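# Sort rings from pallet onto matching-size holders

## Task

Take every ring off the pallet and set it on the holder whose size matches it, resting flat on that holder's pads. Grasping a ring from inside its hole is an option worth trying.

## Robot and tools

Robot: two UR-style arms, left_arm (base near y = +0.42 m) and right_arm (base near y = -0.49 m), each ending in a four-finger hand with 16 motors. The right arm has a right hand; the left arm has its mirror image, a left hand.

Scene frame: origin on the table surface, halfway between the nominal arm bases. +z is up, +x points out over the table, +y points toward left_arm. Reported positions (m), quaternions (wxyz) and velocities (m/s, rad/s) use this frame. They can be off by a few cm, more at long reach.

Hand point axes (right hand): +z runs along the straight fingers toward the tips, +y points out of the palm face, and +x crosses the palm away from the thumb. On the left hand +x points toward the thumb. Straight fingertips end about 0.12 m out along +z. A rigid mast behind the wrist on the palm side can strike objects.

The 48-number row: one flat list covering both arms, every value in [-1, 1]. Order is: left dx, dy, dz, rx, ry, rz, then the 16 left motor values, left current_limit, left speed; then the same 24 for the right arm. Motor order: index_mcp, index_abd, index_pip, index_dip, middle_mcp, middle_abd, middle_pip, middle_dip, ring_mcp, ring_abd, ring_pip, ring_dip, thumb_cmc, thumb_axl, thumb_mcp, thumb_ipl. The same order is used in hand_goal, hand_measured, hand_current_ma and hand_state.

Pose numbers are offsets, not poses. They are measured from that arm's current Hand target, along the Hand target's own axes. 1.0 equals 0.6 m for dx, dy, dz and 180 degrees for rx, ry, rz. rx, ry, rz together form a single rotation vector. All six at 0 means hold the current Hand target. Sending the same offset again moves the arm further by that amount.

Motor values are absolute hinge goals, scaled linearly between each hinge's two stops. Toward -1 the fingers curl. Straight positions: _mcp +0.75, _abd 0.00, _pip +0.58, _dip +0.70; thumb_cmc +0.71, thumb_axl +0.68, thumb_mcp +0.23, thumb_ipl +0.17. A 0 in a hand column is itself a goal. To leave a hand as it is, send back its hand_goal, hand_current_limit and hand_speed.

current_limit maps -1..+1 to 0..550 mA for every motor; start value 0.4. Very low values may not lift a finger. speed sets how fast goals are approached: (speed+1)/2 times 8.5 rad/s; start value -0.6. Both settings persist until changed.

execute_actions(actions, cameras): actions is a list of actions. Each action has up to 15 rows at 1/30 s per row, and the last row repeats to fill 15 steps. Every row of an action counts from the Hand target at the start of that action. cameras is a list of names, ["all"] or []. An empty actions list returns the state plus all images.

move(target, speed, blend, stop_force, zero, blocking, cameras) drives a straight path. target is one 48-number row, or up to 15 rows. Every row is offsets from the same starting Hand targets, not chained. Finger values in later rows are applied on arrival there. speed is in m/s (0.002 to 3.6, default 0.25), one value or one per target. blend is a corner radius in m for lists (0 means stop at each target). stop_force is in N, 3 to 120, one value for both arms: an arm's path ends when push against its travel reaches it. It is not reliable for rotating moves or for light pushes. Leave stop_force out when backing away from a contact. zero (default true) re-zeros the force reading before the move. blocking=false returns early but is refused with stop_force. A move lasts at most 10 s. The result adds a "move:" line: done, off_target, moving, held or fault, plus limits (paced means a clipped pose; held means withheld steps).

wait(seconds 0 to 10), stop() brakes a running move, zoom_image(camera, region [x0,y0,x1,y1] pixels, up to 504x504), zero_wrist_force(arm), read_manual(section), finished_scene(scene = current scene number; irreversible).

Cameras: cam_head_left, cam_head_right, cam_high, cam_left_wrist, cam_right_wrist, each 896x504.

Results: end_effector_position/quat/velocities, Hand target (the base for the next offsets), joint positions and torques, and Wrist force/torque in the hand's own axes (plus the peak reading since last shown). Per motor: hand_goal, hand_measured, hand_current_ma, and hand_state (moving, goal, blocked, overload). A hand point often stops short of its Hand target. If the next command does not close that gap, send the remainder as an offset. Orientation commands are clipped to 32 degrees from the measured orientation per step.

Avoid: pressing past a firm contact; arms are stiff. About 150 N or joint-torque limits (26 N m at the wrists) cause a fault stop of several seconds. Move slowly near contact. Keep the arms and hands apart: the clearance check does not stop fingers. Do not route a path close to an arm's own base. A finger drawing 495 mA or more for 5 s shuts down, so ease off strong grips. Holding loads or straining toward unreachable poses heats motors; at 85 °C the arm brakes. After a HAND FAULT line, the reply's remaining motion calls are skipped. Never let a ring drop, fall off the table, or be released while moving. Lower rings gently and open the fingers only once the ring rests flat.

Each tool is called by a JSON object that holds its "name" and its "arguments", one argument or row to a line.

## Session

{"name": "execute_actions", "arguments": {
  "actions": []
}}

Scene clock: 0.00 s.
left_arm: end_effector_position=(+0.1661, +0.1905, +0.3904) hand_goal=(+0.754, +0.000, +0.576, +0.696, +0.754, +0.000, +0.576, +0.696, +0.754, +0.000, +0.576, +0.696, +0.714, +0.678, +0.226, +0.168) hand_measured=(+0.754, +0.000, +0.576, +0.696, +0.754, +0.000, +0.576, +0.696, +0.754, +0.000, +0.576, +0.696, +0.714, +0.678, +0.226, +0.168) hand_current_ma=(+0, +0, +0, +0, +0, +0, +0, +0, +0, +0, +0, +0, +0, +0, +0, +0) hand_state=(goal, goal, goal, goal, goal, goal, goal, goal, goal, goal, goal, goal, goal, goal, goal, goal) hand_current_limit=0.40 hand_speed=-0.60 end_effector_quat_wxyz=(-0.037, +0.786, -0.617, +0.024) | right_arm: end_effector_position=(+0.5695, -0.2209, +0.3906) hand_goal=(+0.754, +0.000, +0.576, +0.696, +0.754, +0.000, +0.576, +0.696, +0.754, +0.000, +0.576, +0.696, +0.714, +0.678, +0.226, +0.168) hand_measured=(+0.754, +0.000, +0.576, +0.696, +0.754, +0.000, +0.576, +0.696, +0.754, +0.000, +0.576, +0.696, +0.714, +0.678, +0.226, +0.168) hand_current_ma=(+0, +0, +0, +0, +0, +0, +0, +0, +0, +0, +0, +0, +0, +0, +0, +0) hand_state=(goal, goal, goal, goal, goal, goal, goal, goal, goal, goal, goal, goal, goal, goal, goal, goal) hand_current_limit=0.40 hand_speed=-0.60 end_effector_quat_wxyz=(-0.074, -0.260, +0.779, +0.566)
Joint positions: left_arm=[2.917 -1.106 -1.953 -1.577 1.615 -3.578] | right_arm=[-0.101 -1.023 1.277 -0.852 -0.668 3.439]
Joint velocities: within noise
Joint torques (N m): no reading
Wrist force (N): no reading
Wrist torque (N m): no reading
Wrist force, peak (N): no reading
Hand target: left_arm +0.1661, +0.1905, +0.3904; -0.037, +0.786, -0.617, +0.024 | right_arm +0.5695, -0.2209, +0.3906; -0.074, -0.260, +0.779, +0.566
camera_calibration:
cam_left_wrist: T_world_to_cam=[[0.456487, 0.887498, 0.0629795, -0.298829], [0.559176, -0.341231, 0.755568, -0.362989], [0.692056, -0.309691, -0.652036, 0.32055], [0, 0, 0, 1]] pos_world=[0.117548, 0.240618, 0.502093]
cam_right_wrist: T_world_to_cam=[[0.508695, 0.514425, 0.69036, -0.415376], [0.806382, -0.565612, -0.172717, -0.571538], [0.301625, 0.644554, -0.702547, 0.370363], [0, 0, 0, 1]] pos_world=[0.560466, -0.348307, 0.448241]

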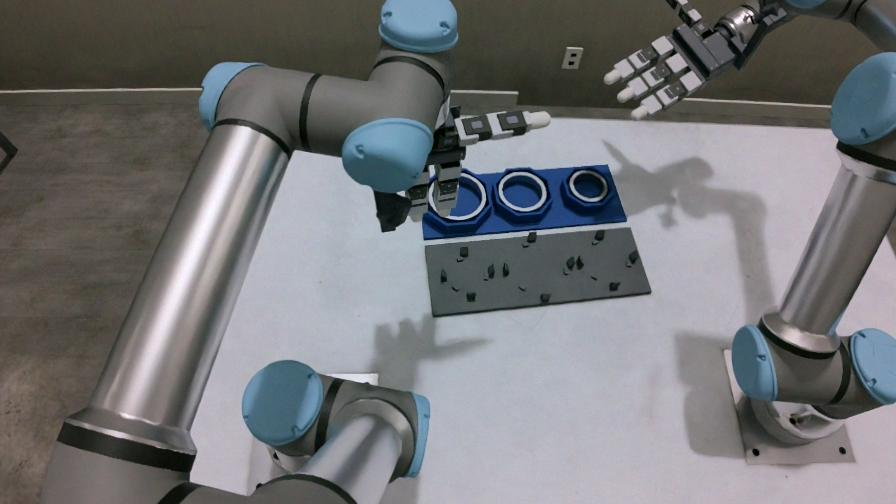

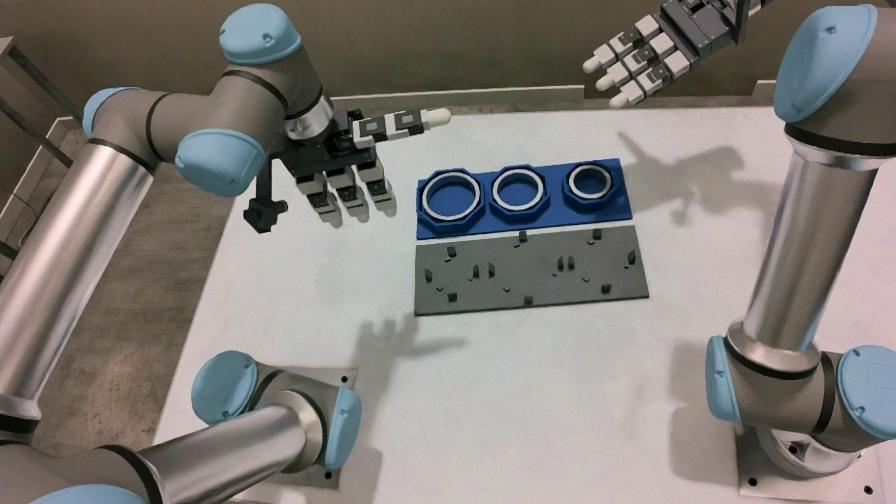

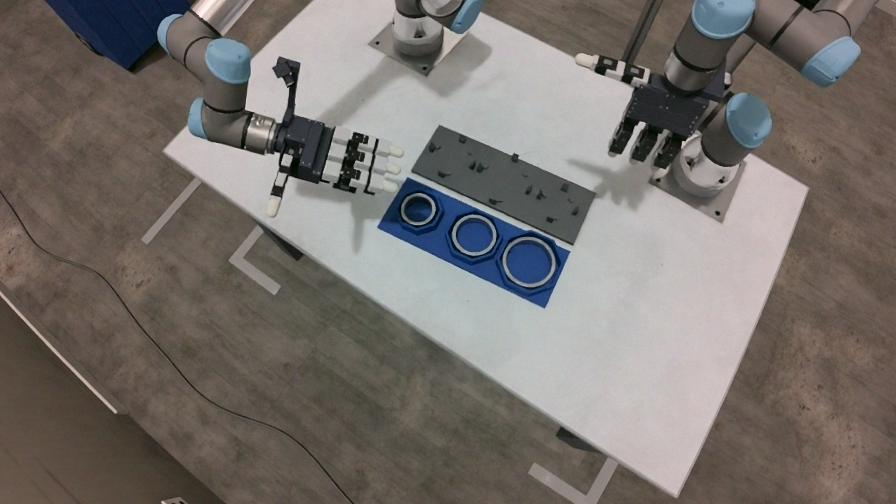

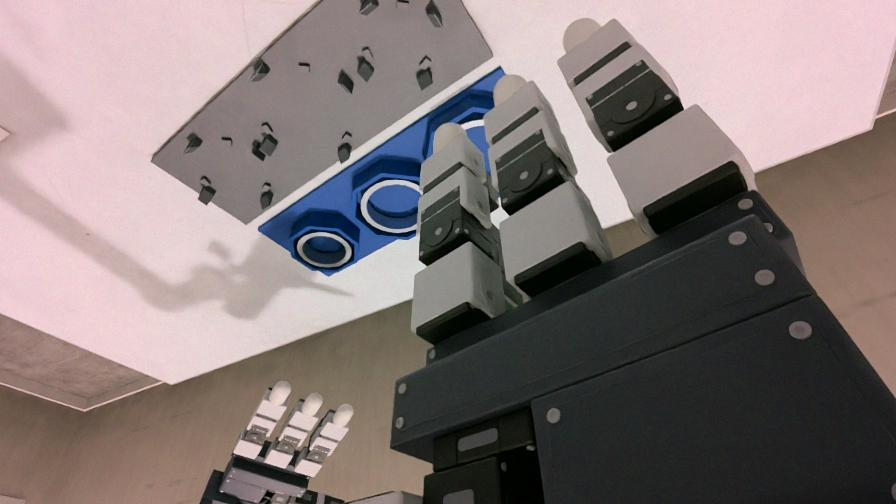

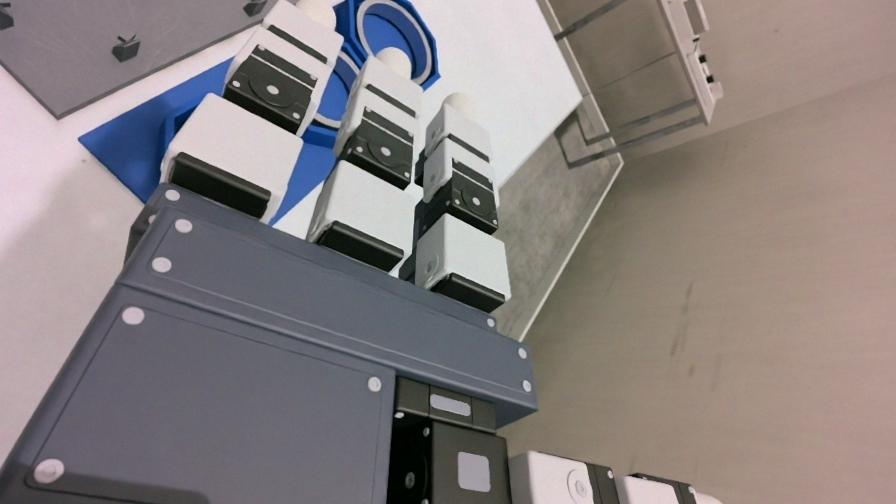

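{"name": "zoom_image", "arguments": {
  "camera": "cam_head_right",
  "region": [408, 150, 534, 240]
}}

{"name": "zoom_image", "arguments": {
  "camera": "cam_head_right",
  "region": [530, 140, 656, 230]
}}

{"name": "zoom_image", "arguments": {
  "camera": "cam_head_right",
  "region": [408, 220, 534, 320]
}}

{"name": "zoom_image", "arguments": {
  "camera": "cam_head_right",
  "region": [530, 220, 656, 320]
}}

{"name": "zoom_image", "arguments": {
  "camera": "cam_high",
  "region": [370, 170, 490, 270]
}}

{"name": "zoom_image", "arguments": {
  "camera": "cam_high",
  "region": [470, 200, 590, 310]
}}

{"name": "zoom_image", "arguments": {
  "camera": "cam_high",
  "region": [400, 115, 500, 205]
}}

{"name": "zoom_image", "arguments": {
  "camera": "cam_high",
  "region": [500, 140, 610, 250]
}}

{"name": "zoom_image", "arguments": {
  "camera": "cam_head_left",
  "region": [484, 150, 634, 240]
}}

{"name": "zoom_image", "arguments": {
  "camera": "cam_head_left",
  "region": [420, 220, 546, 320]
}}

{"name": "zoom_image", "arguments": {
  "camera": "cam_head_left",
  "region": [536, 220, 662, 320]
}}

Scaled by 4.000 from the camera's 896x504 image, which has a finer 1280x720 frame.

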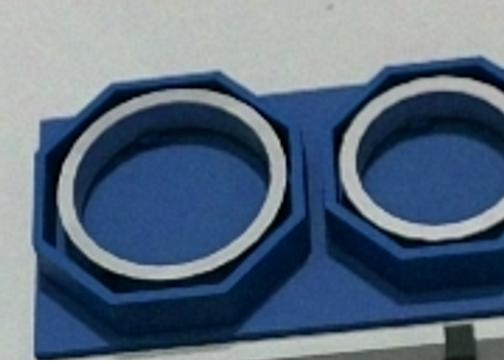

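Scaled by 4.000 from the camera's 896x504 image, which has a finer 1280x720 frame.

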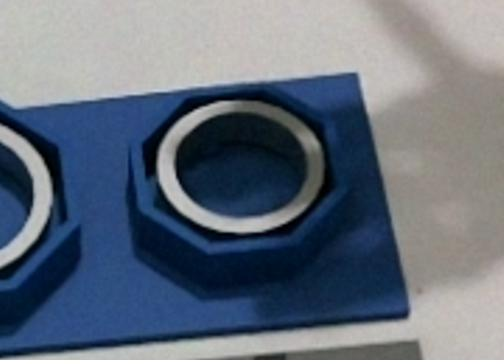

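Scaled by 4.000 from the camera's 896x504 image, which has a finer 1280x720 frame.

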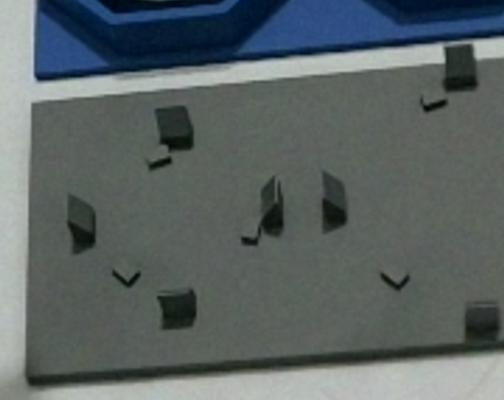

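Scaled by 4.000 from the camera's 896x504 image, which has a finer 1280x720 frame.

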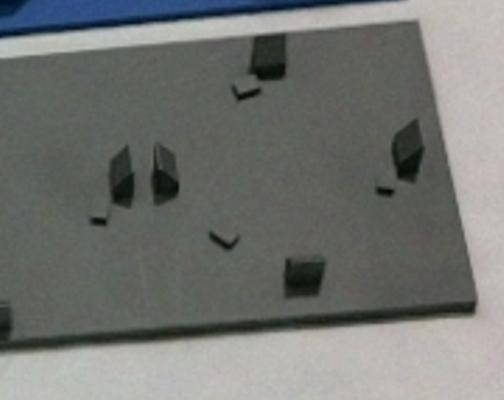

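Scaled by 4.200 from the camera's 896x504 image, which has a finer 1280x720 frame.

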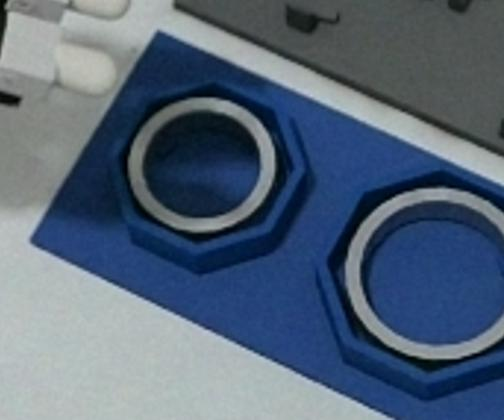

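Scaled by 4.200 from the camera's 896x504 image, which has a finer 1280x720 frame.

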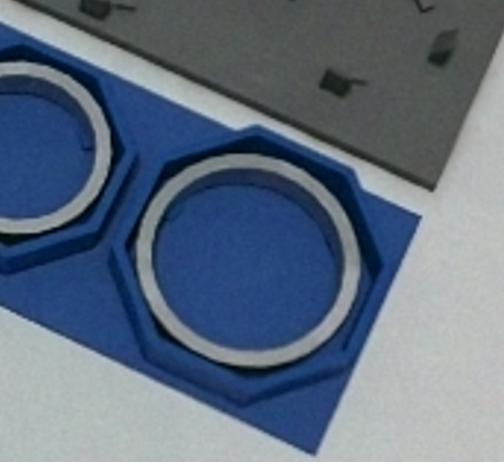

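Scaled by 5.040 from the camera's 896x504 image, which has a finer 1280x720 frame.

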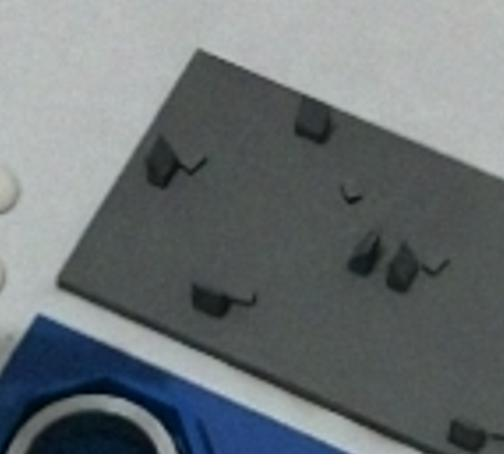

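Scaled by 4.582 from the camera's 896x504 image, which has a finer 1280x720 frame.

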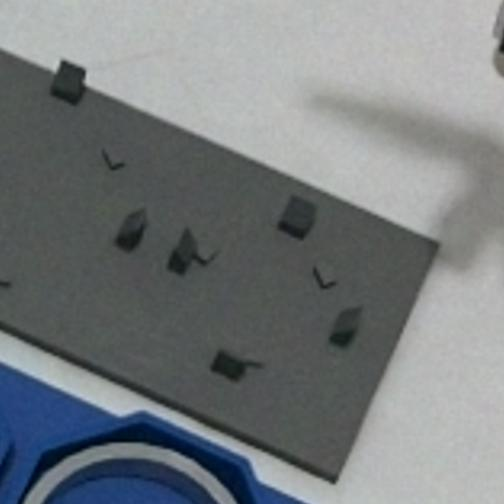

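Scaled by 3.360 from the camera's 896x504 image, which has a finer 1280x720 frame.

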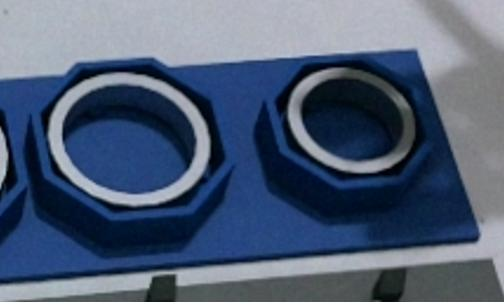

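Scaled by 4.000 from the camera's 896x504 image, which has a finer 1280x720 frame.

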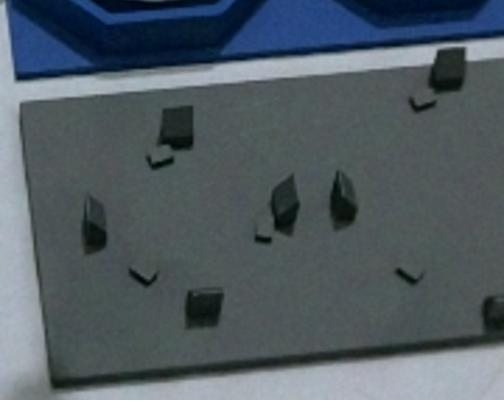

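Scaled by 4.000 from the camera's 896x504 image, which has a finer 1280x720 frame.

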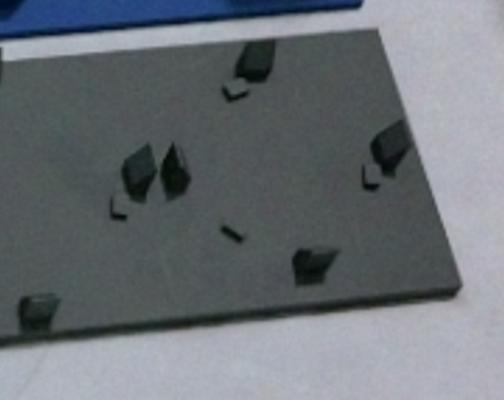

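{"name": "move", "arguments": {
  "target": [
    [-0.1255,-0.2638,-0.026,0,0,0,0.754,0,0.576,0.696,0.754,0,0.576,0.696,0.754,0,0.576,0.696,0.714,0.678,0.226,0.168,0.4,-0.6,0,0,0,0,0,0,0.96,-0.1,-0.59,0.914,0.96,0.1,-0.59,0.914,0.96,0,0.87,0.696,0.714,0.678,0.9,0.6,0.4,-0.6],
    [-0.5385,-0.3988,-0.0108,0,0,0,0.754,0,0.576,0.696,0.754,0,0.576,0.696,0.754,0,0.576,0.696,0.714,0.678,0.226,0.168,0.4,-0.6,0.1602,0.0820,0.1347,0.3976,0.1517,-0.6306,0.96,-0.1,-0.59,0.914,0.96,0.1,-0.59,0.914,0.96,0,0.87,0.696,0.714,0.678,0.9,0.6,0.4,-0.6]
  ],
  "speed": 0.25,
  "blend": 0.03,
  "cameras": ["cam_head_left", "cam_head_right", "cam_high"]
}}

Scene clock: 106.20 s.
left_arm: end_effector_position=(+0.3201, +0.5607, +0.4205) hand_goal=(+0.754, +0.000, +0.576, +0.696, +0.754, +0.000, +0.576, +0.696, +0.754, +0.000, +0.576, +0.696, +0.714, +0.678, +0.226, +0.168) hand_measured=(+0.754, +0.000, +0.576, +0.696, +0.754, +0.000, +0.576, +0.696, +0.754, +0.000, +0.576, +0.696, +0.714, +0.678, +0.224, +0.168) hand_current_ma=(-3, +0, +2, +0, -3, +0, +2, +0, -3, +0, +2, +0, +1, -3, -9, -1) hand_state=(goal, goal, goal, goal, goal, goal, goal, goal, goal, goal, goal, goal, goal, goal, goal, goal) hand_current_limit=0.40 hand_speed=-0.60 end_effector_quat_wxyz=(-0.037, +0.786, -0.617, +0.024) | right_arm: end_effector_position=(+0.4385, -0.1887, +0.3905) hand_goal=(+0.960, -0.100, -0.590, +0.914, +0.960, +0.100, -0.590, +0.914, +0.960, +0.000, +0.870, +0.696, +0.714, +0.678, +0.900, +0.600) hand_measured=(+0.956, -0.098, -0.586, +0.912, +0.956, +0.096, -0.586, +0.912, +0.952, +0.000, +0.868, +0.696, +0.712, +0.680, +0.898, +0.598) hand_current_ma=(-15, +5, +12, -7, -15, -9, +10, -8, -30, +0, -4, +0, -6, +4, -4, -6) hand_state=(goal, goal, goal, goal, goal, goal, goal, goal, goal, goal, goal, goal, goal, goal, goal, goal) hand_current_limit=0.40 hand_speed=-0.60 end_effector_quat_wxyz=(-0.391, +0.837, -0.347, +0.162)
Joint positions: left_arm=[3.814 -1.448 -1.643 -1.539 1.539 -2.684] | right_arm=[0.209 -1.7 1.946 -2.596 -1.121 2.728]
Joint torques (N m): left_arm=[7.31 8.26 32.6 4.81 -1.59 2.5] | right_arm=[11.84 -25.14 -16.48 -4.71 -2.11 -1.42]
Wrist force (N): left_arm=[0.1 -0.2 -0.5] | right_arm=[-1.4 1.0 1.4]
Wrist torque (N m): left_arm=[-0.01 0.00 -0.03] | right_arm=[-0.46 0.08 0.11]
Wrist force, peak (N): left_arm=[-0.5 -1.9 -0.8] | right_arm=[-1.7 1.4 1.2]
Hand target: left_arm +0.3201, +0.5607, +0.4205; -0.037, +0.786, -0.617, +0.024 | right_arm +0.4385, -0.1887, +0.3905; -0.391, +0.837, -0.347, +0.162
Off the commanded pose: left_arm 0.000 m, 0 deg | right_arm 0.000 m, 0 deg.
move: done; blend cut to 0 m at target 1
Images, in order (width x height): cam_head_left 896x504, cam_head_right 896x504, cam_high 896x504.

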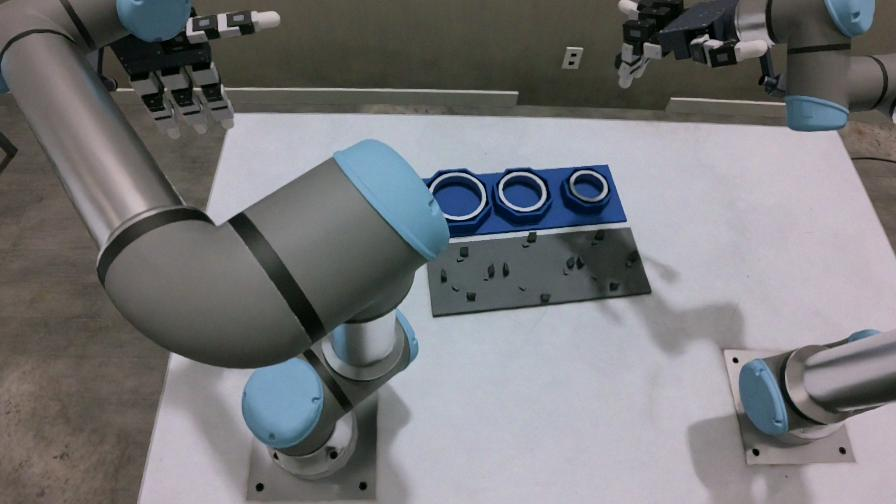

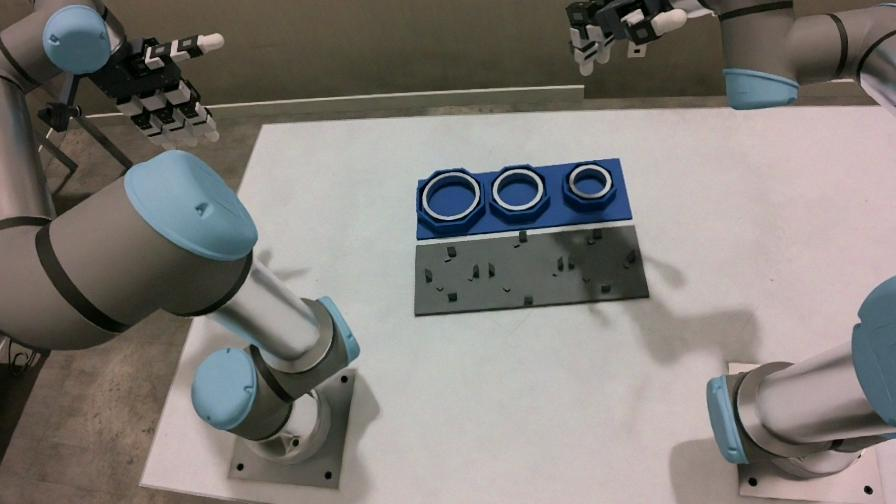

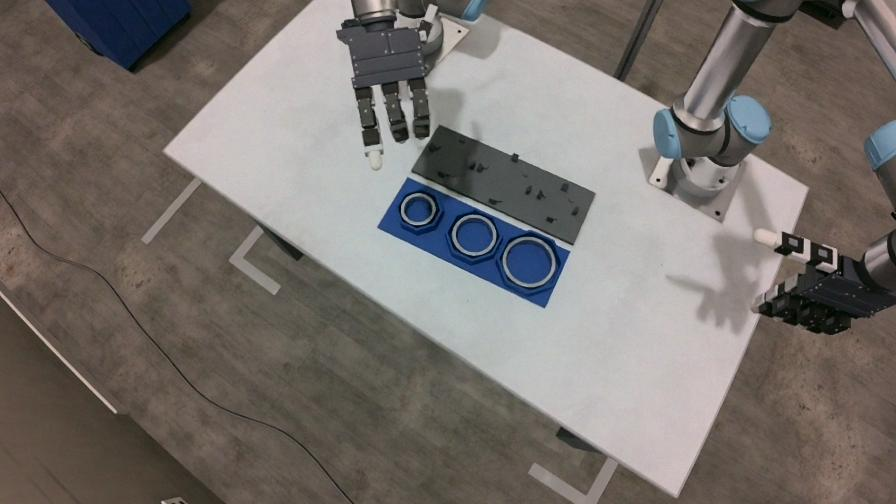

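{"name": "zoom_image", "arguments": {
  "camera": "cam_head_left",
  "region": [424, 155, 504, 235]
}}

{"name": "zoom_image", "arguments": {
  "camera": "cam_head_right",
  "region": [410, 155, 490, 235]
}}

{"name": "zoom_image", "arguments": {
  "camera": "cam_head_right",
  "region": [550, 145, 630, 225]
}}

{"name": "zoom_image", "arguments": {
  "camera": "cam_head_left",
  "region": [550, 145, 630, 225]
}}

Scaled by 6.300 from the camera's 896x504 image, which has a finer 1280x720 frame.

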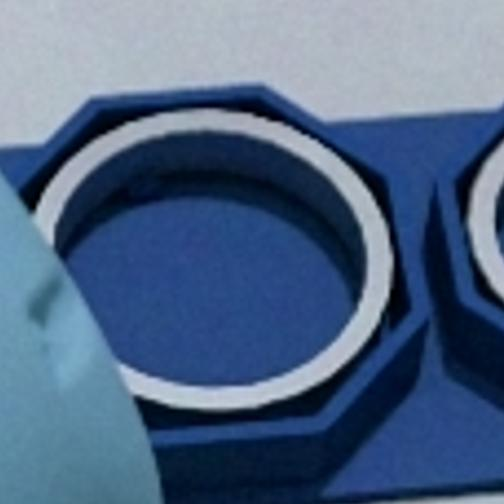

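Scaled by 6.300 from the camera's 896x504 image, which has a finer 1280x720 frame.

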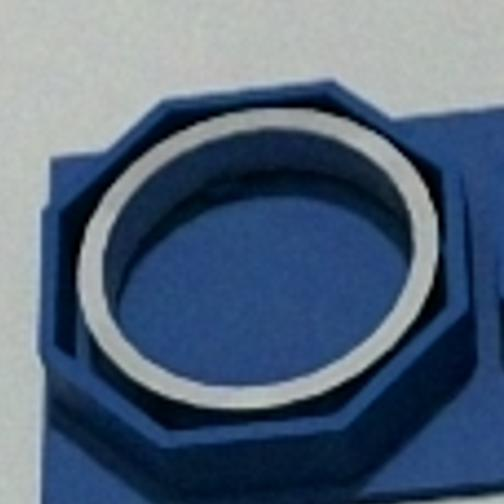

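Scaled by 6.300 from the camera's 896x504 image, which has a finer 1280x720 frame.

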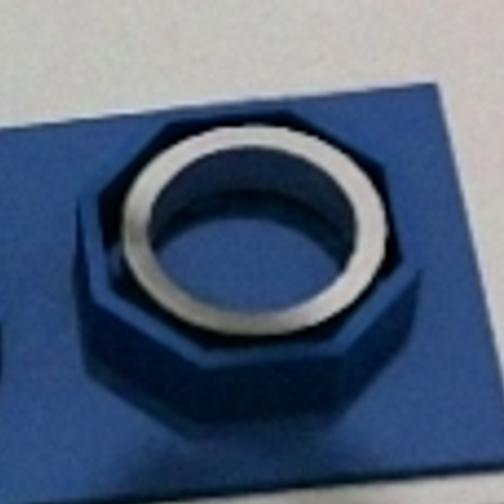

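Scaled by 6.300 from the camera's 896x504 image, which has a finer 1280x720 frame.

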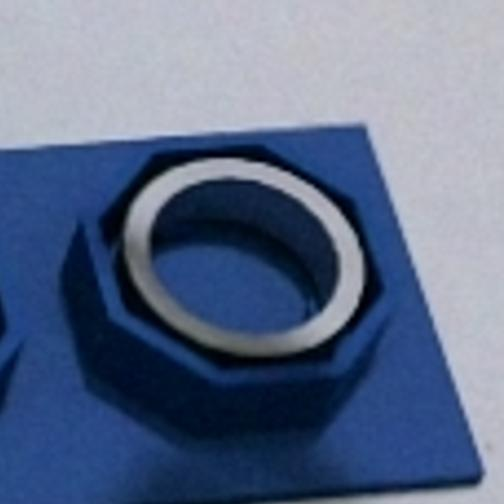

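{"name": "move", "arguments": {
  "target": [0,0,0,0,0,0,0.754,0,0.576,0.696,0.754,0,0.576,0.696,0.754,0,0.576,0.696,0.714,0.678,0.226,0.168,0.4,-0.6,0,0.3709,0.3112,0,0,0,0.96,-0.1,-0.59,0.914,0.96,0.1,-0.59,0.914,0.96,0,0.87,0.696,0.714,0.678,0.9,0.6,0.4,-0.6],
  "speed": 0.15,
  "cameras": ["cam_head_left", "cam_head_right", "cam_high", "cam_right_wrist"]
}}

{"name": "zoom_image", "arguments": {
  "camera": "cam_head_right",
  "region": [545, 125, 645, 225]
}}

{"name": "zoom_image", "arguments": {
  "camera": "cam_head_left",
  "region": [545, 125, 645, 225]
}}

{"name": "zoom_image", "arguments": {
  "camera": "cam_high",
  "region": [370, 160, 470, 260]
}}

Scene clock: 128.37 s.
left_arm: end_effector_position=(+0.3201, +0.5607, +0.4205) hand_goal=(+0.754, +0.000, +0.576, +0.696, +0.754, +0.000, +0.576, +0.696, +0.754, +0.000, +0.576, +0.696, +0.714, +0.678, +0.226, +0.168) hand_measured=(+0.754, +0.000, +0.576, +0.696, +0.754, +0.000, +0.576, +0.696, +0.754, +0.000, +0.576, +0.696, +0.714, +0.678, +0.224, +0.168) hand_current_ma=(-3, +0, +2, +0, -3, +0, +2, +0, -3, +0, +2, +0, +1, -3, -9, -1) hand_state=(goal, goal, goal, goal, goal, goal, goal, goal, goal, goal, goal, goal, goal, goal, goal, goal) hand_current_limit=0.40 hand_speed=-0.60 end_effector_quat_wxyz=(-0.037, +0.786, -0.617, +0.024) | right_arm: end_effector_position=(+0.4390, -0.1882, +0.1000) hand_goal=(+0.960, -0.100, -0.590, +0.914, +0.960, +0.100, -0.590, +0.914, +0.960, +0.000, +0.870, +0.696, +0.714, +0.678, +0.900, +0.600) hand_measured=(+0.954, -0.098, -0.586, +0.912, +0.956, +0.096, -0.588, +0.912, +0.950, +0.000, +0.868, +0.696, +0.712, +0.680, +0.898, +0.598) hand_current_ma=(-18, +5, +12, -7, -17, -9, +9, -8, -34, +0, -4, +0, -7, +4, -4, -6) hand_state=(goal, goal, goal, goal, goal, goal, goal, goal, goal, goal, goal, goal, goal, goal, goal, goal) hand_current_limit=0.40 hand_speed=-0.60 end_effector_quat_wxyz=(-0.391, +0.837, -0.347, +0.162)
Joint positions: left_arm=[3.814 -1.448 -1.643 -1.539 1.539 -2.684] | right_arm=[0.21 -1.176 2.318 -3.493 -1.122 2.728]
Joint torques (N m): left_arm=[7.31 8.94 32.29 4.73 -1.61 2.44] | right_arm=[12.12 -21.67 -20.56 -4.55 -2.2 1.54]
Wrist force (N): left_arm=[0.2 -0.2 -0.4] | right_arm=[-1.4 1.0 1.2]
Wrist torque (N m): left_arm=[0.00 -0.01 -0.03] | right_arm=[-0.45 0.08 -0.04]
Wrist force, peak (N): left_arm=[0.1 -0.3 -0.8] | right_arm=[-1.4 2.1 1.8]
Hand target: left_arm +0.3201, +0.5607, +0.4205; -0.037, +0.786, -0.617, +0.024 | right_arm +0.4390, -0.1882, +0.1000; -0.391, +0.837, -0.347, +0.162
Off the commanded pose: left_arm 0.000 m, 0 deg | right_arm 0.000 m, 0 deg.
move: done
camera_calibration:
cam_right_wrist: T_world_to_cam=[[-0.846134, 0.29936, -0.440954, 0.502199], [-0.428085, 0.111123, 0.896881, 0.0643061], [0.317491, 0.947647, 0.0341267, 0.160887], [0, 0, 0, 1]] pos_world=[0.401376, -0.309949, 0.158281]
Images, in order (width x height): cam_head_left 896x504, cam_head_right 896x504, cam_high 896x504, cam_right_wrist 896x504.

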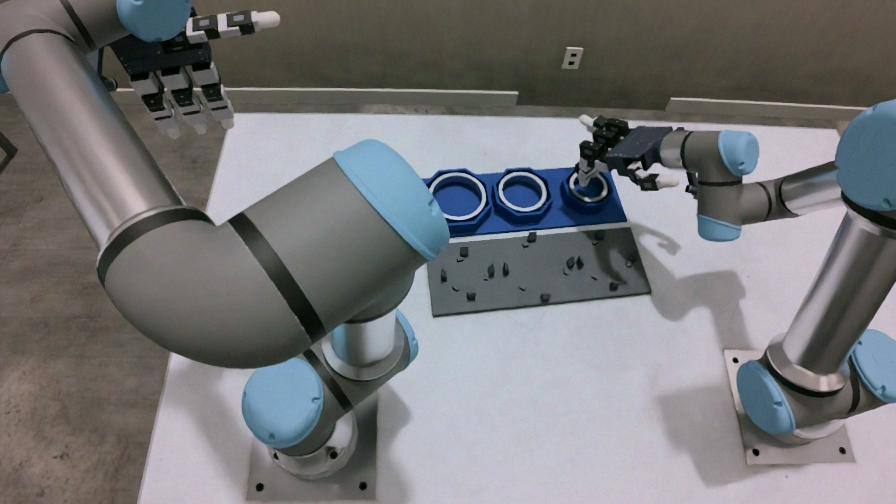

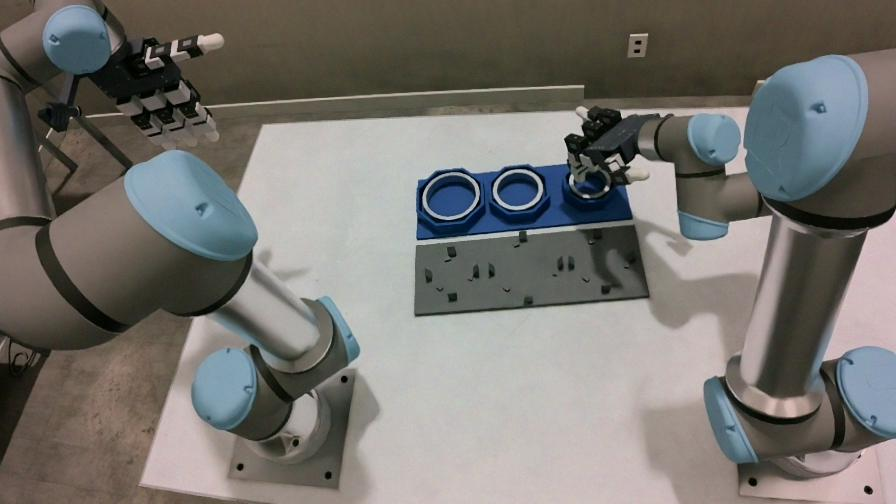

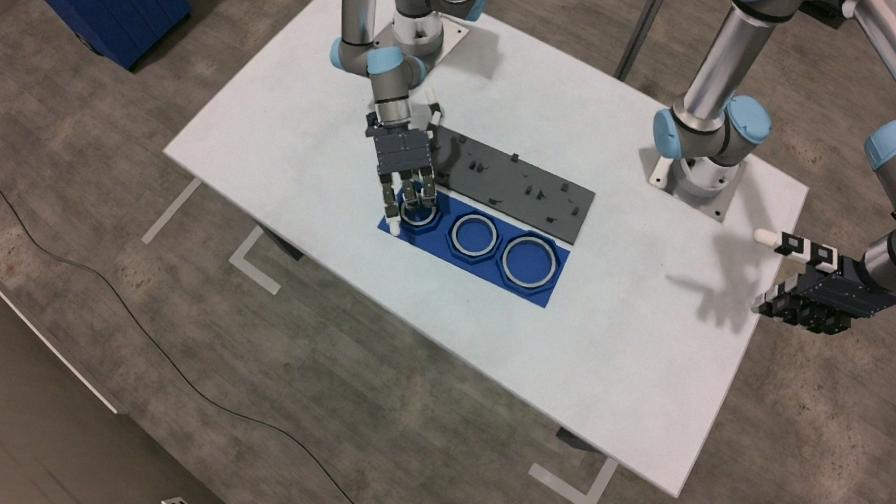

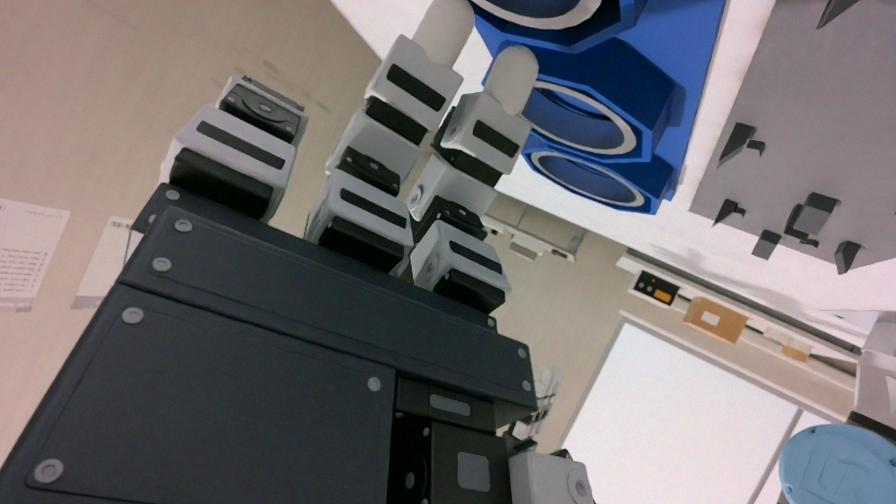

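Scaled by 5.040 from the camera's 896x504 image, which has a finer 1280x720 frame.

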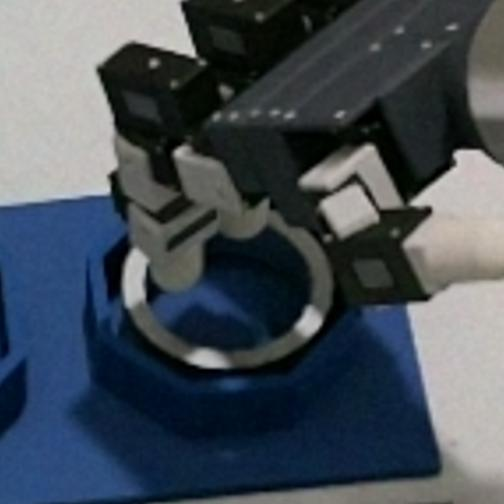

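Scaled by 5.040 from the camera's 896x504 image, which has a finer 1280x720 frame.

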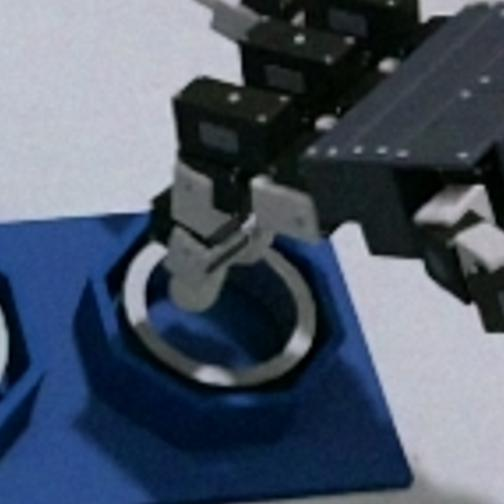

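Scaled by 5.040 from the camera's 896x504 image, which has a finer 1280x720 frame.

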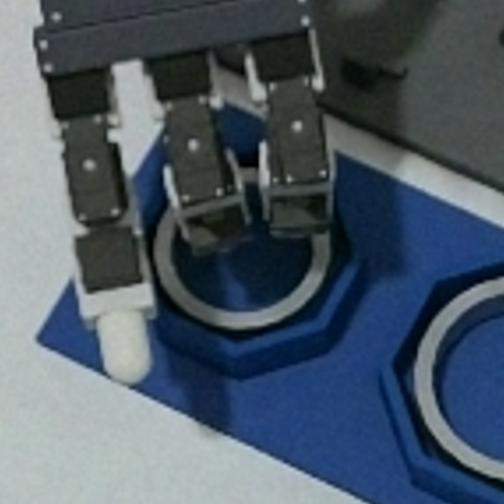

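{"name": "move", "arguments": {
  "target": [0,0,0,0,0,0,0.754,0,0.576,0.696,0.754,0,0.576,0.696,0.754,0,0.576,0.696,0.714,0.678,0.226,0.168,0.4,-0.6,0.0064,0.0059,-0.0070,0,0,0,0.96,-0.1,-0.59,0.914,0.96,0.1,-0.59,0.914,0.96,0,0.87,0.696,0.714,0.678,0.9,0.6,0.4,-0.6],
  "speed": 0.1
}}

{"name": "move", "arguments": {
  "target": [0,0,0,0,0,0,0.754,0,0.576,0.696,0.754,0,0.576,0.696,0.754,0,0.576,0.696,0.714,0.678,0.226,0.168,0.4,-0.6,0,0.0575,0.0482,0,0,0,0.96,-0.1,-0.59,0.914,0.96,0.1,-0.59,0.914,0.96,0,0.87,0.696,0.714,0.678,0.9,0.6,0.4,-0.6],
  "speed": 0.05,
  "stop_force": 5,
  "cameras": ["cam_head_left", "cam_head_right", "cam_high"]
}}

{"name": "zoom_image", "arguments": {
  "camera": "cam_head_right",
  "region": [545, 125, 645, 225]
}}

{"name": "zoom_image", "arguments": {
  "camera": "cam_head_left",
  "region": [545, 125, 645, 225]
}}

Scene clock: 164.33 s.
left_arm: end_effector_position=(+0.3201, +0.5607, +0.4205) hand_goal=(+0.754, +0.000, +0.576, +0.696, +0.754, +0.000, +0.576, +0.696, +0.754, +0.000, +0.576, +0.696, +0.714, +0.678, +0.226, +0.168) hand_measured=(+0.754, +0.000, +0.576, +0.696, +0.754, +0.000, +0.576, +0.696, +0.754, +0.000, +0.576, +0.696, +0.714, +0.678, +0.224, +0.168) hand_current_ma=(-3, +0, +2, +0, -3, +0, +2, +0, -3, +0, +2, +0, +1, -3, -9, -1) hand_state=(goal, goal, goal, goal, goal, goal, goal, goal, goal, goal, goal, goal, goal, goal, goal, goal) hand_current_limit=0.40 hand_speed=-0.60 end_effector_quat_wxyz=(-0.037, +0.786, -0.617, +0.024) | right_arm: end_effector_position=(+0.4378, -0.1947, +0.0999) hand_goal=(+0.960, -0.100, -0.590, +0.914, +0.960, +0.100, -0.590, +0.914, +0.960, +0.000, +0.870, +0.696, +0.714, +0.678, +0.900, +0.600) hand_measured=(+0.954, -0.098, -0.586, +0.912, +0.956, +0.096, -0.588, +0.912, +0.950, +0.000, +0.868, +0.696, +0.712, +0.680, +0.898, +0.598) hand_current_ma=(-18, +5, +12, -7, -17, -9, +9, -8, -34, +0, -4, +0, -7, +4, -4, -6) hand_state=(goal, goal, goal, goal, goal, goal, goal, goal, goal, goal, goal, goal, goal, goal, goal, goal) hand_current_limit=0.40 hand_speed=-0.60 end_effector_quat_wxyz=(-0.391, +0.837, -0.347, +0.162)
Joint positions: left_arm=[3.814 -1.448 -1.643 -1.539 1.539 -2.684] | right_arm=[0.194 -1.183 2.331 -3.493 -1.111 2.716]
Joint torques (N m): left_arm=[7.75 8.61 32.07 4.5 -1.63 2.48] | right_arm=[-13.37 -36.4 -3.55 -0.86 3.12 -1.56]
Wrist force (N): left_arm=[0.1 -0.2 -0.6] | right_arm=[-1.3 1.1 1.2]
Wrist torque (N m): left_arm=[0.01 -0.01 -0.03] | right_arm=[-0.43 0.07 0.12]
Wrist force, peak (N): left_arm=[0.1 -0.4 -0.7] | right_arm=[-1.7 1.2 1.4]
Hand target: left_arm +0.3201, +0.5607, +0.4205; -0.037, +0.786, -0.617, +0.024 | right_arm +0.4378, -0.1948, +0.0999; -0.391, +0.837, -0.347, +0.162
Off the commanded pose: left_arm 0.000 m, 0 deg | right_arm 0.000 m, 0 deg.
move: done

Scene clock: 166.20 s.
left_arm: end_effector_position=(+0.3201, +0.5607, +0.4205) hand_goal=(+0.754, +0.000, +0.576, +0.696, +0.754, +0.000, +0.576, +0.696, +0.754, +0.000, +0.576, +0.696, +0.714, +0.678, +0.226, +0.168) hand_measured=(+0.754, +0.000, +0.576, +0.696, +0.754, +0.000, +0.576, +0.696, +0.754, +0.000, +0.576, +0.696, +0.714, +0.678, +0.224, +0.168) hand_current_ma=(-3, +0, +2, +0, -3, +0, +2, +0, -3, +0, +2, +0, +1, -3, -9, -1) hand_state=(goal, goal, goal, goal, goal, goal, goal, goal, goal, goal, goal, goal, goal, goal, goal, goal) hand_current_limit=0.40 hand_speed=-0.60 end_effector_quat_wxyz=(-0.037, +0.786, -0.617, +0.024) | right_arm: end_effector_position=(+0.4379, -0.1947, +0.0549) hand_goal=(+0.960, -0.100, -0.590, +0.914, +0.960, +0.100, -0.590, +0.914, +0.960, +0.000, +0.870, +0.696, +0.714, +0.678, +0.900, +0.600) hand_measured=(+0.954, -0.098, -0.586, +0.912, +0.956, +0.096, -0.588, +0.912, +0.950, +0.000, +0.868, +0.696, +0.712, +0.680, +0.898, +0.598) hand_current_ma=(-18, +5, +12, -7, -17, -9, +9, -8, -34, +0, -4, +0, -7, +4, -4, -6) hand_state=(goal, goal, goal, goal, goal, goal, goal, goal, goal, goal, goal, goal, goal, goal, goal, goal) hand_current_limit=0.40 hand_speed=-0.60 end_effector_quat_wxyz=(-0.391, +0.837, -0.347, +0.162)
Joint positions: left_arm=[3.814 -1.448 -1.643 -1.539 1.539 -2.684] | right_arm=[0.194 -1.045 2.336 -3.635 -1.111 2.716]
Joint torques (N m): left_arm=[7.06 8.56 32.49 4.52 -1.65 2.44] | right_arm=[11.45 -23.44 -17.87 -4.47 -2.17 1.51]
Wrist force (N): left_arm=[-0.1 -0.2 -0.5] | right_arm=[-1.2 1.1 1.1]
Wrist torque (N m): left_arm=[0.00 0.02 -0.05] | right_arm=[-0.42 0.06 0.07]
Wrist force, peak (N): left_arm=[0.4 -0.4 -0.7] | right_arm=[-1.3 1.4 1.6]
Hand target: left_arm +0.3201, +0.5607, +0.4205; -0.037, +0.786, -0.617, +0.024 | right_arm +0.4379, -0.1947, +0.0549; -0.391, +0.837, -0.347, +0.162
Off the commanded pose: left_arm 0.000 m, 0 deg | right_arm 0.000 m, 0 deg.
move: done
Images, in order (width x height): cam_head_left 896x504, cam_head_right 896x504, cam_high 896x504.

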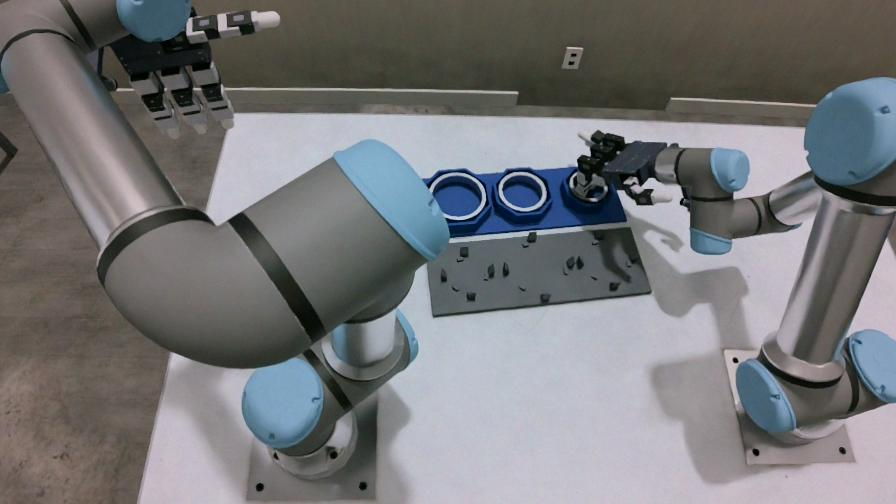

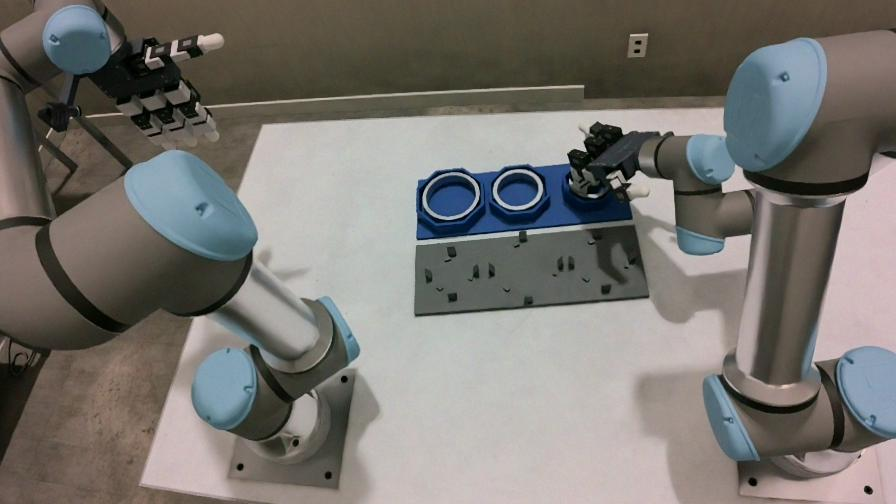

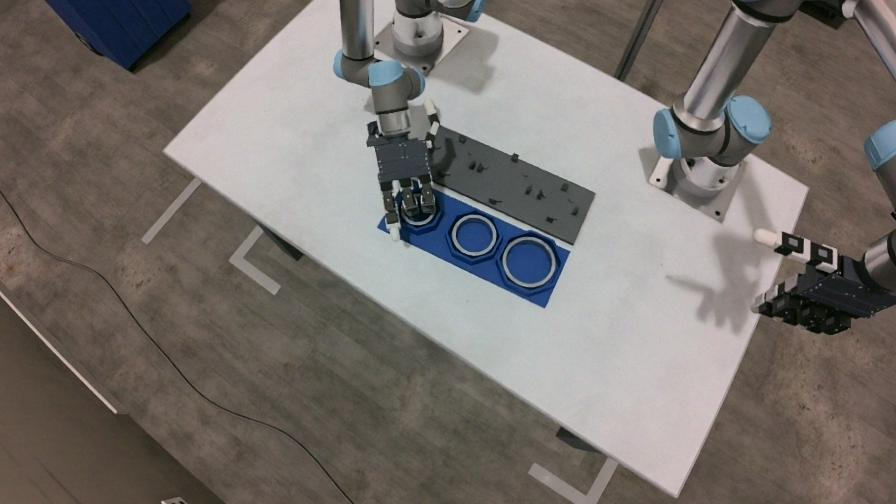

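Scaled by 5.040 from the camera's 896x504 image, which has a finer 1280x720 frame.

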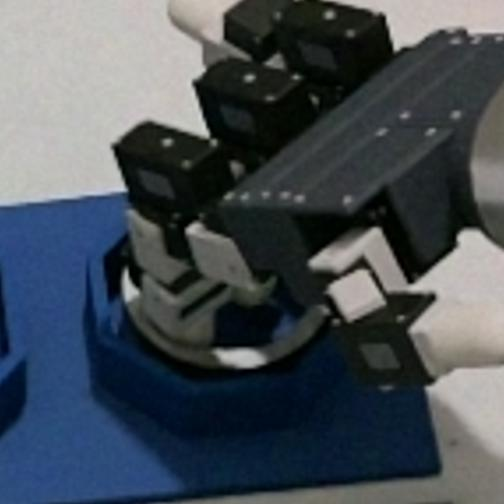

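Scaled by 5.040 from the camera's 896x504 image, which has a finer 1280x720 frame.

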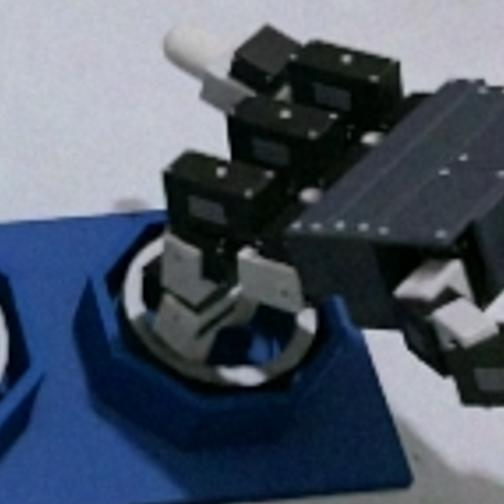

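{"name": "execute_actions", "arguments": {
  "actions": [
    [[0,0,0,0,0,0,0.754,0,0.576,0.696,0.754,0,0.576,0.696,0.754,0,0.576,0.696,0.714,0.678,0.226,0.168,0.4,-0.6,0,0,0,0,0,0,0.96,0.6,-0.59,0.914,0.96,-0.6,-0.59,0.914,0.96,0,0.87,0.696,0.714,0.678,0.9,0.6,0.76,-0.88]],
    [[0,0,0,0,0,0,0.754,0,0.576,0.696,0.754,0,0.576,0.696,0.754,0,0.576,0.696,0.714,0.678,0.226,0.168,0.4,-0.6,0,0,0,0,0,0,0.96,0.6,-0.59,0.914,0.96,-0.6,-0.59,0.914,0.96,0,0.87,0.696,0.714,0.678,0.9,0.6,0.76,-0.88]],
    [[0,0,0,0,0,0,0.754,0,0.576,0.696,0.754,0,0.576,0.696,0.754,0,0.576,0.696,0.714,0.678,0.226,0.168,0.4,-0.6,0,0,0,0,0,0,0.96,0.6,-0.59,0.914,0.96,-0.6,-0.59,0.914,0.96,0,0.87,0.696,0.714,0.678,0.9,0.6,0.76,-0.88]]
  ],
  "cameras": ["cam_head_right"]
}}

Scene clock: 200.00 s.
left_arm: end_effector_position=(+0.3201, +0.5607, +0.4205) hand_goal=(+0.754, +0.000, +0.576, +0.696, +0.754, +0.000, +0.576, +0.696, +0.754, +0.000, +0.576, +0.696, +0.714, +0.678, +0.226, +0.168) hand_measured=(+0.754, +0.000, +0.576, +0.696, +0.754, +0.000, +0.576, +0.696, +0.754, +0.000, +0.576, +0.696, +0.714, +0.678, +0.224, +0.168) hand_current_ma=(-3, +0, +2, +0, -3, +0, +2, +0, -3, +0, +2, +0, +1, -3, -9, -1) hand_state=(goal, goal, goal, goal, goal, goal, goal, goal, goal, goal, goal, goal, goal, goal, goal, goal) hand_current_limit=0.40 hand_speed=-0.60 end_effector_quat_wxyz=(-0.037, +0.786, -0.617, +0.024) | right_arm: end_effector_position=(+0.4379, -0.1947, +0.0549) hand_goal=(+0.960, +0.600, -0.590, +0.914, +0.960, -0.600, -0.590, +0.914, +0.960, +0.000, +0.870, +0.696, +0.714, +0.678, +0.900, +0.600) hand_measured=(+0.954, +0.070, -0.590, +0.912, +0.954, -0.076, -0.590, +0.912, +0.950, +0.000, +0.868, +0.696, +0.712, +0.680, +0.898, +0.598) hand_current_ma=(-22, -484, +1, -6, -19, +484, +0, -8, -34, +0, -4, +0, -7, +4, -4, -6) hand_state=(goal, blocked, goal, goal, goal, blocked, goal, goal, goal, goal, goal, goal, goal, goal, goal, goal) hand_current_limit=0.76 hand_speed=-0.88 end_effector_quat_wxyz=(-0.391, +0.837, -0.347, +0.162)
Joint positions: left_arm=[3.814 -1.448 -1.643 -1.539 1.539 -2.684] | right_arm=[0.194 -1.045 2.336 -3.635 -1.111 2.716]
Joint torques (N m): left_arm=[6.8 8.85 32.19 4.33 -1.57 2.43] | right_arm=[8.85 -25.55 -15.37 -3.91 -0.7 1.54]
Wrist force (N): left_arm=[0.0 -0.3 -0.6] | right_arm=[-1.4 2.1 2.5]
Wrist torque (N m): left_arm=[0.00 0.00 -0.04] | right_arm=[-0.51 0.08 0.05]
Wrist force, peak (N): left_arm=[0.3 -0.4 -0.7] | right_arm=[-1.3 2.2 2.7]
Hand target: left_arm +0.3201, +0.5607, +0.4205; -0.037, +0.786, -0.617, +0.024 | right_arm +0.4379, -0.1947, +0.0549; -0.391, +0.837, -0.347, +0.162
Off the commanded pose: left_arm 0.000 m, 0 deg | right_arm 0.000 m, 0 deg.
Images, in order (width x height): cam_head_right 896x504.

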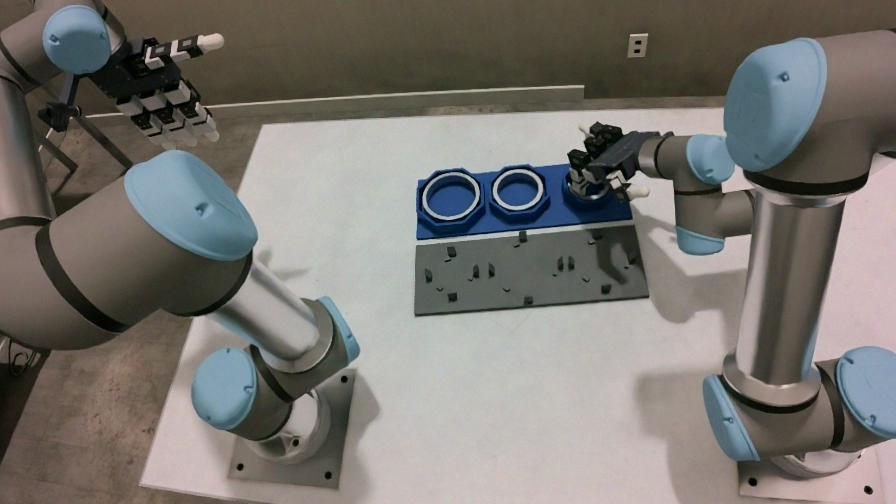

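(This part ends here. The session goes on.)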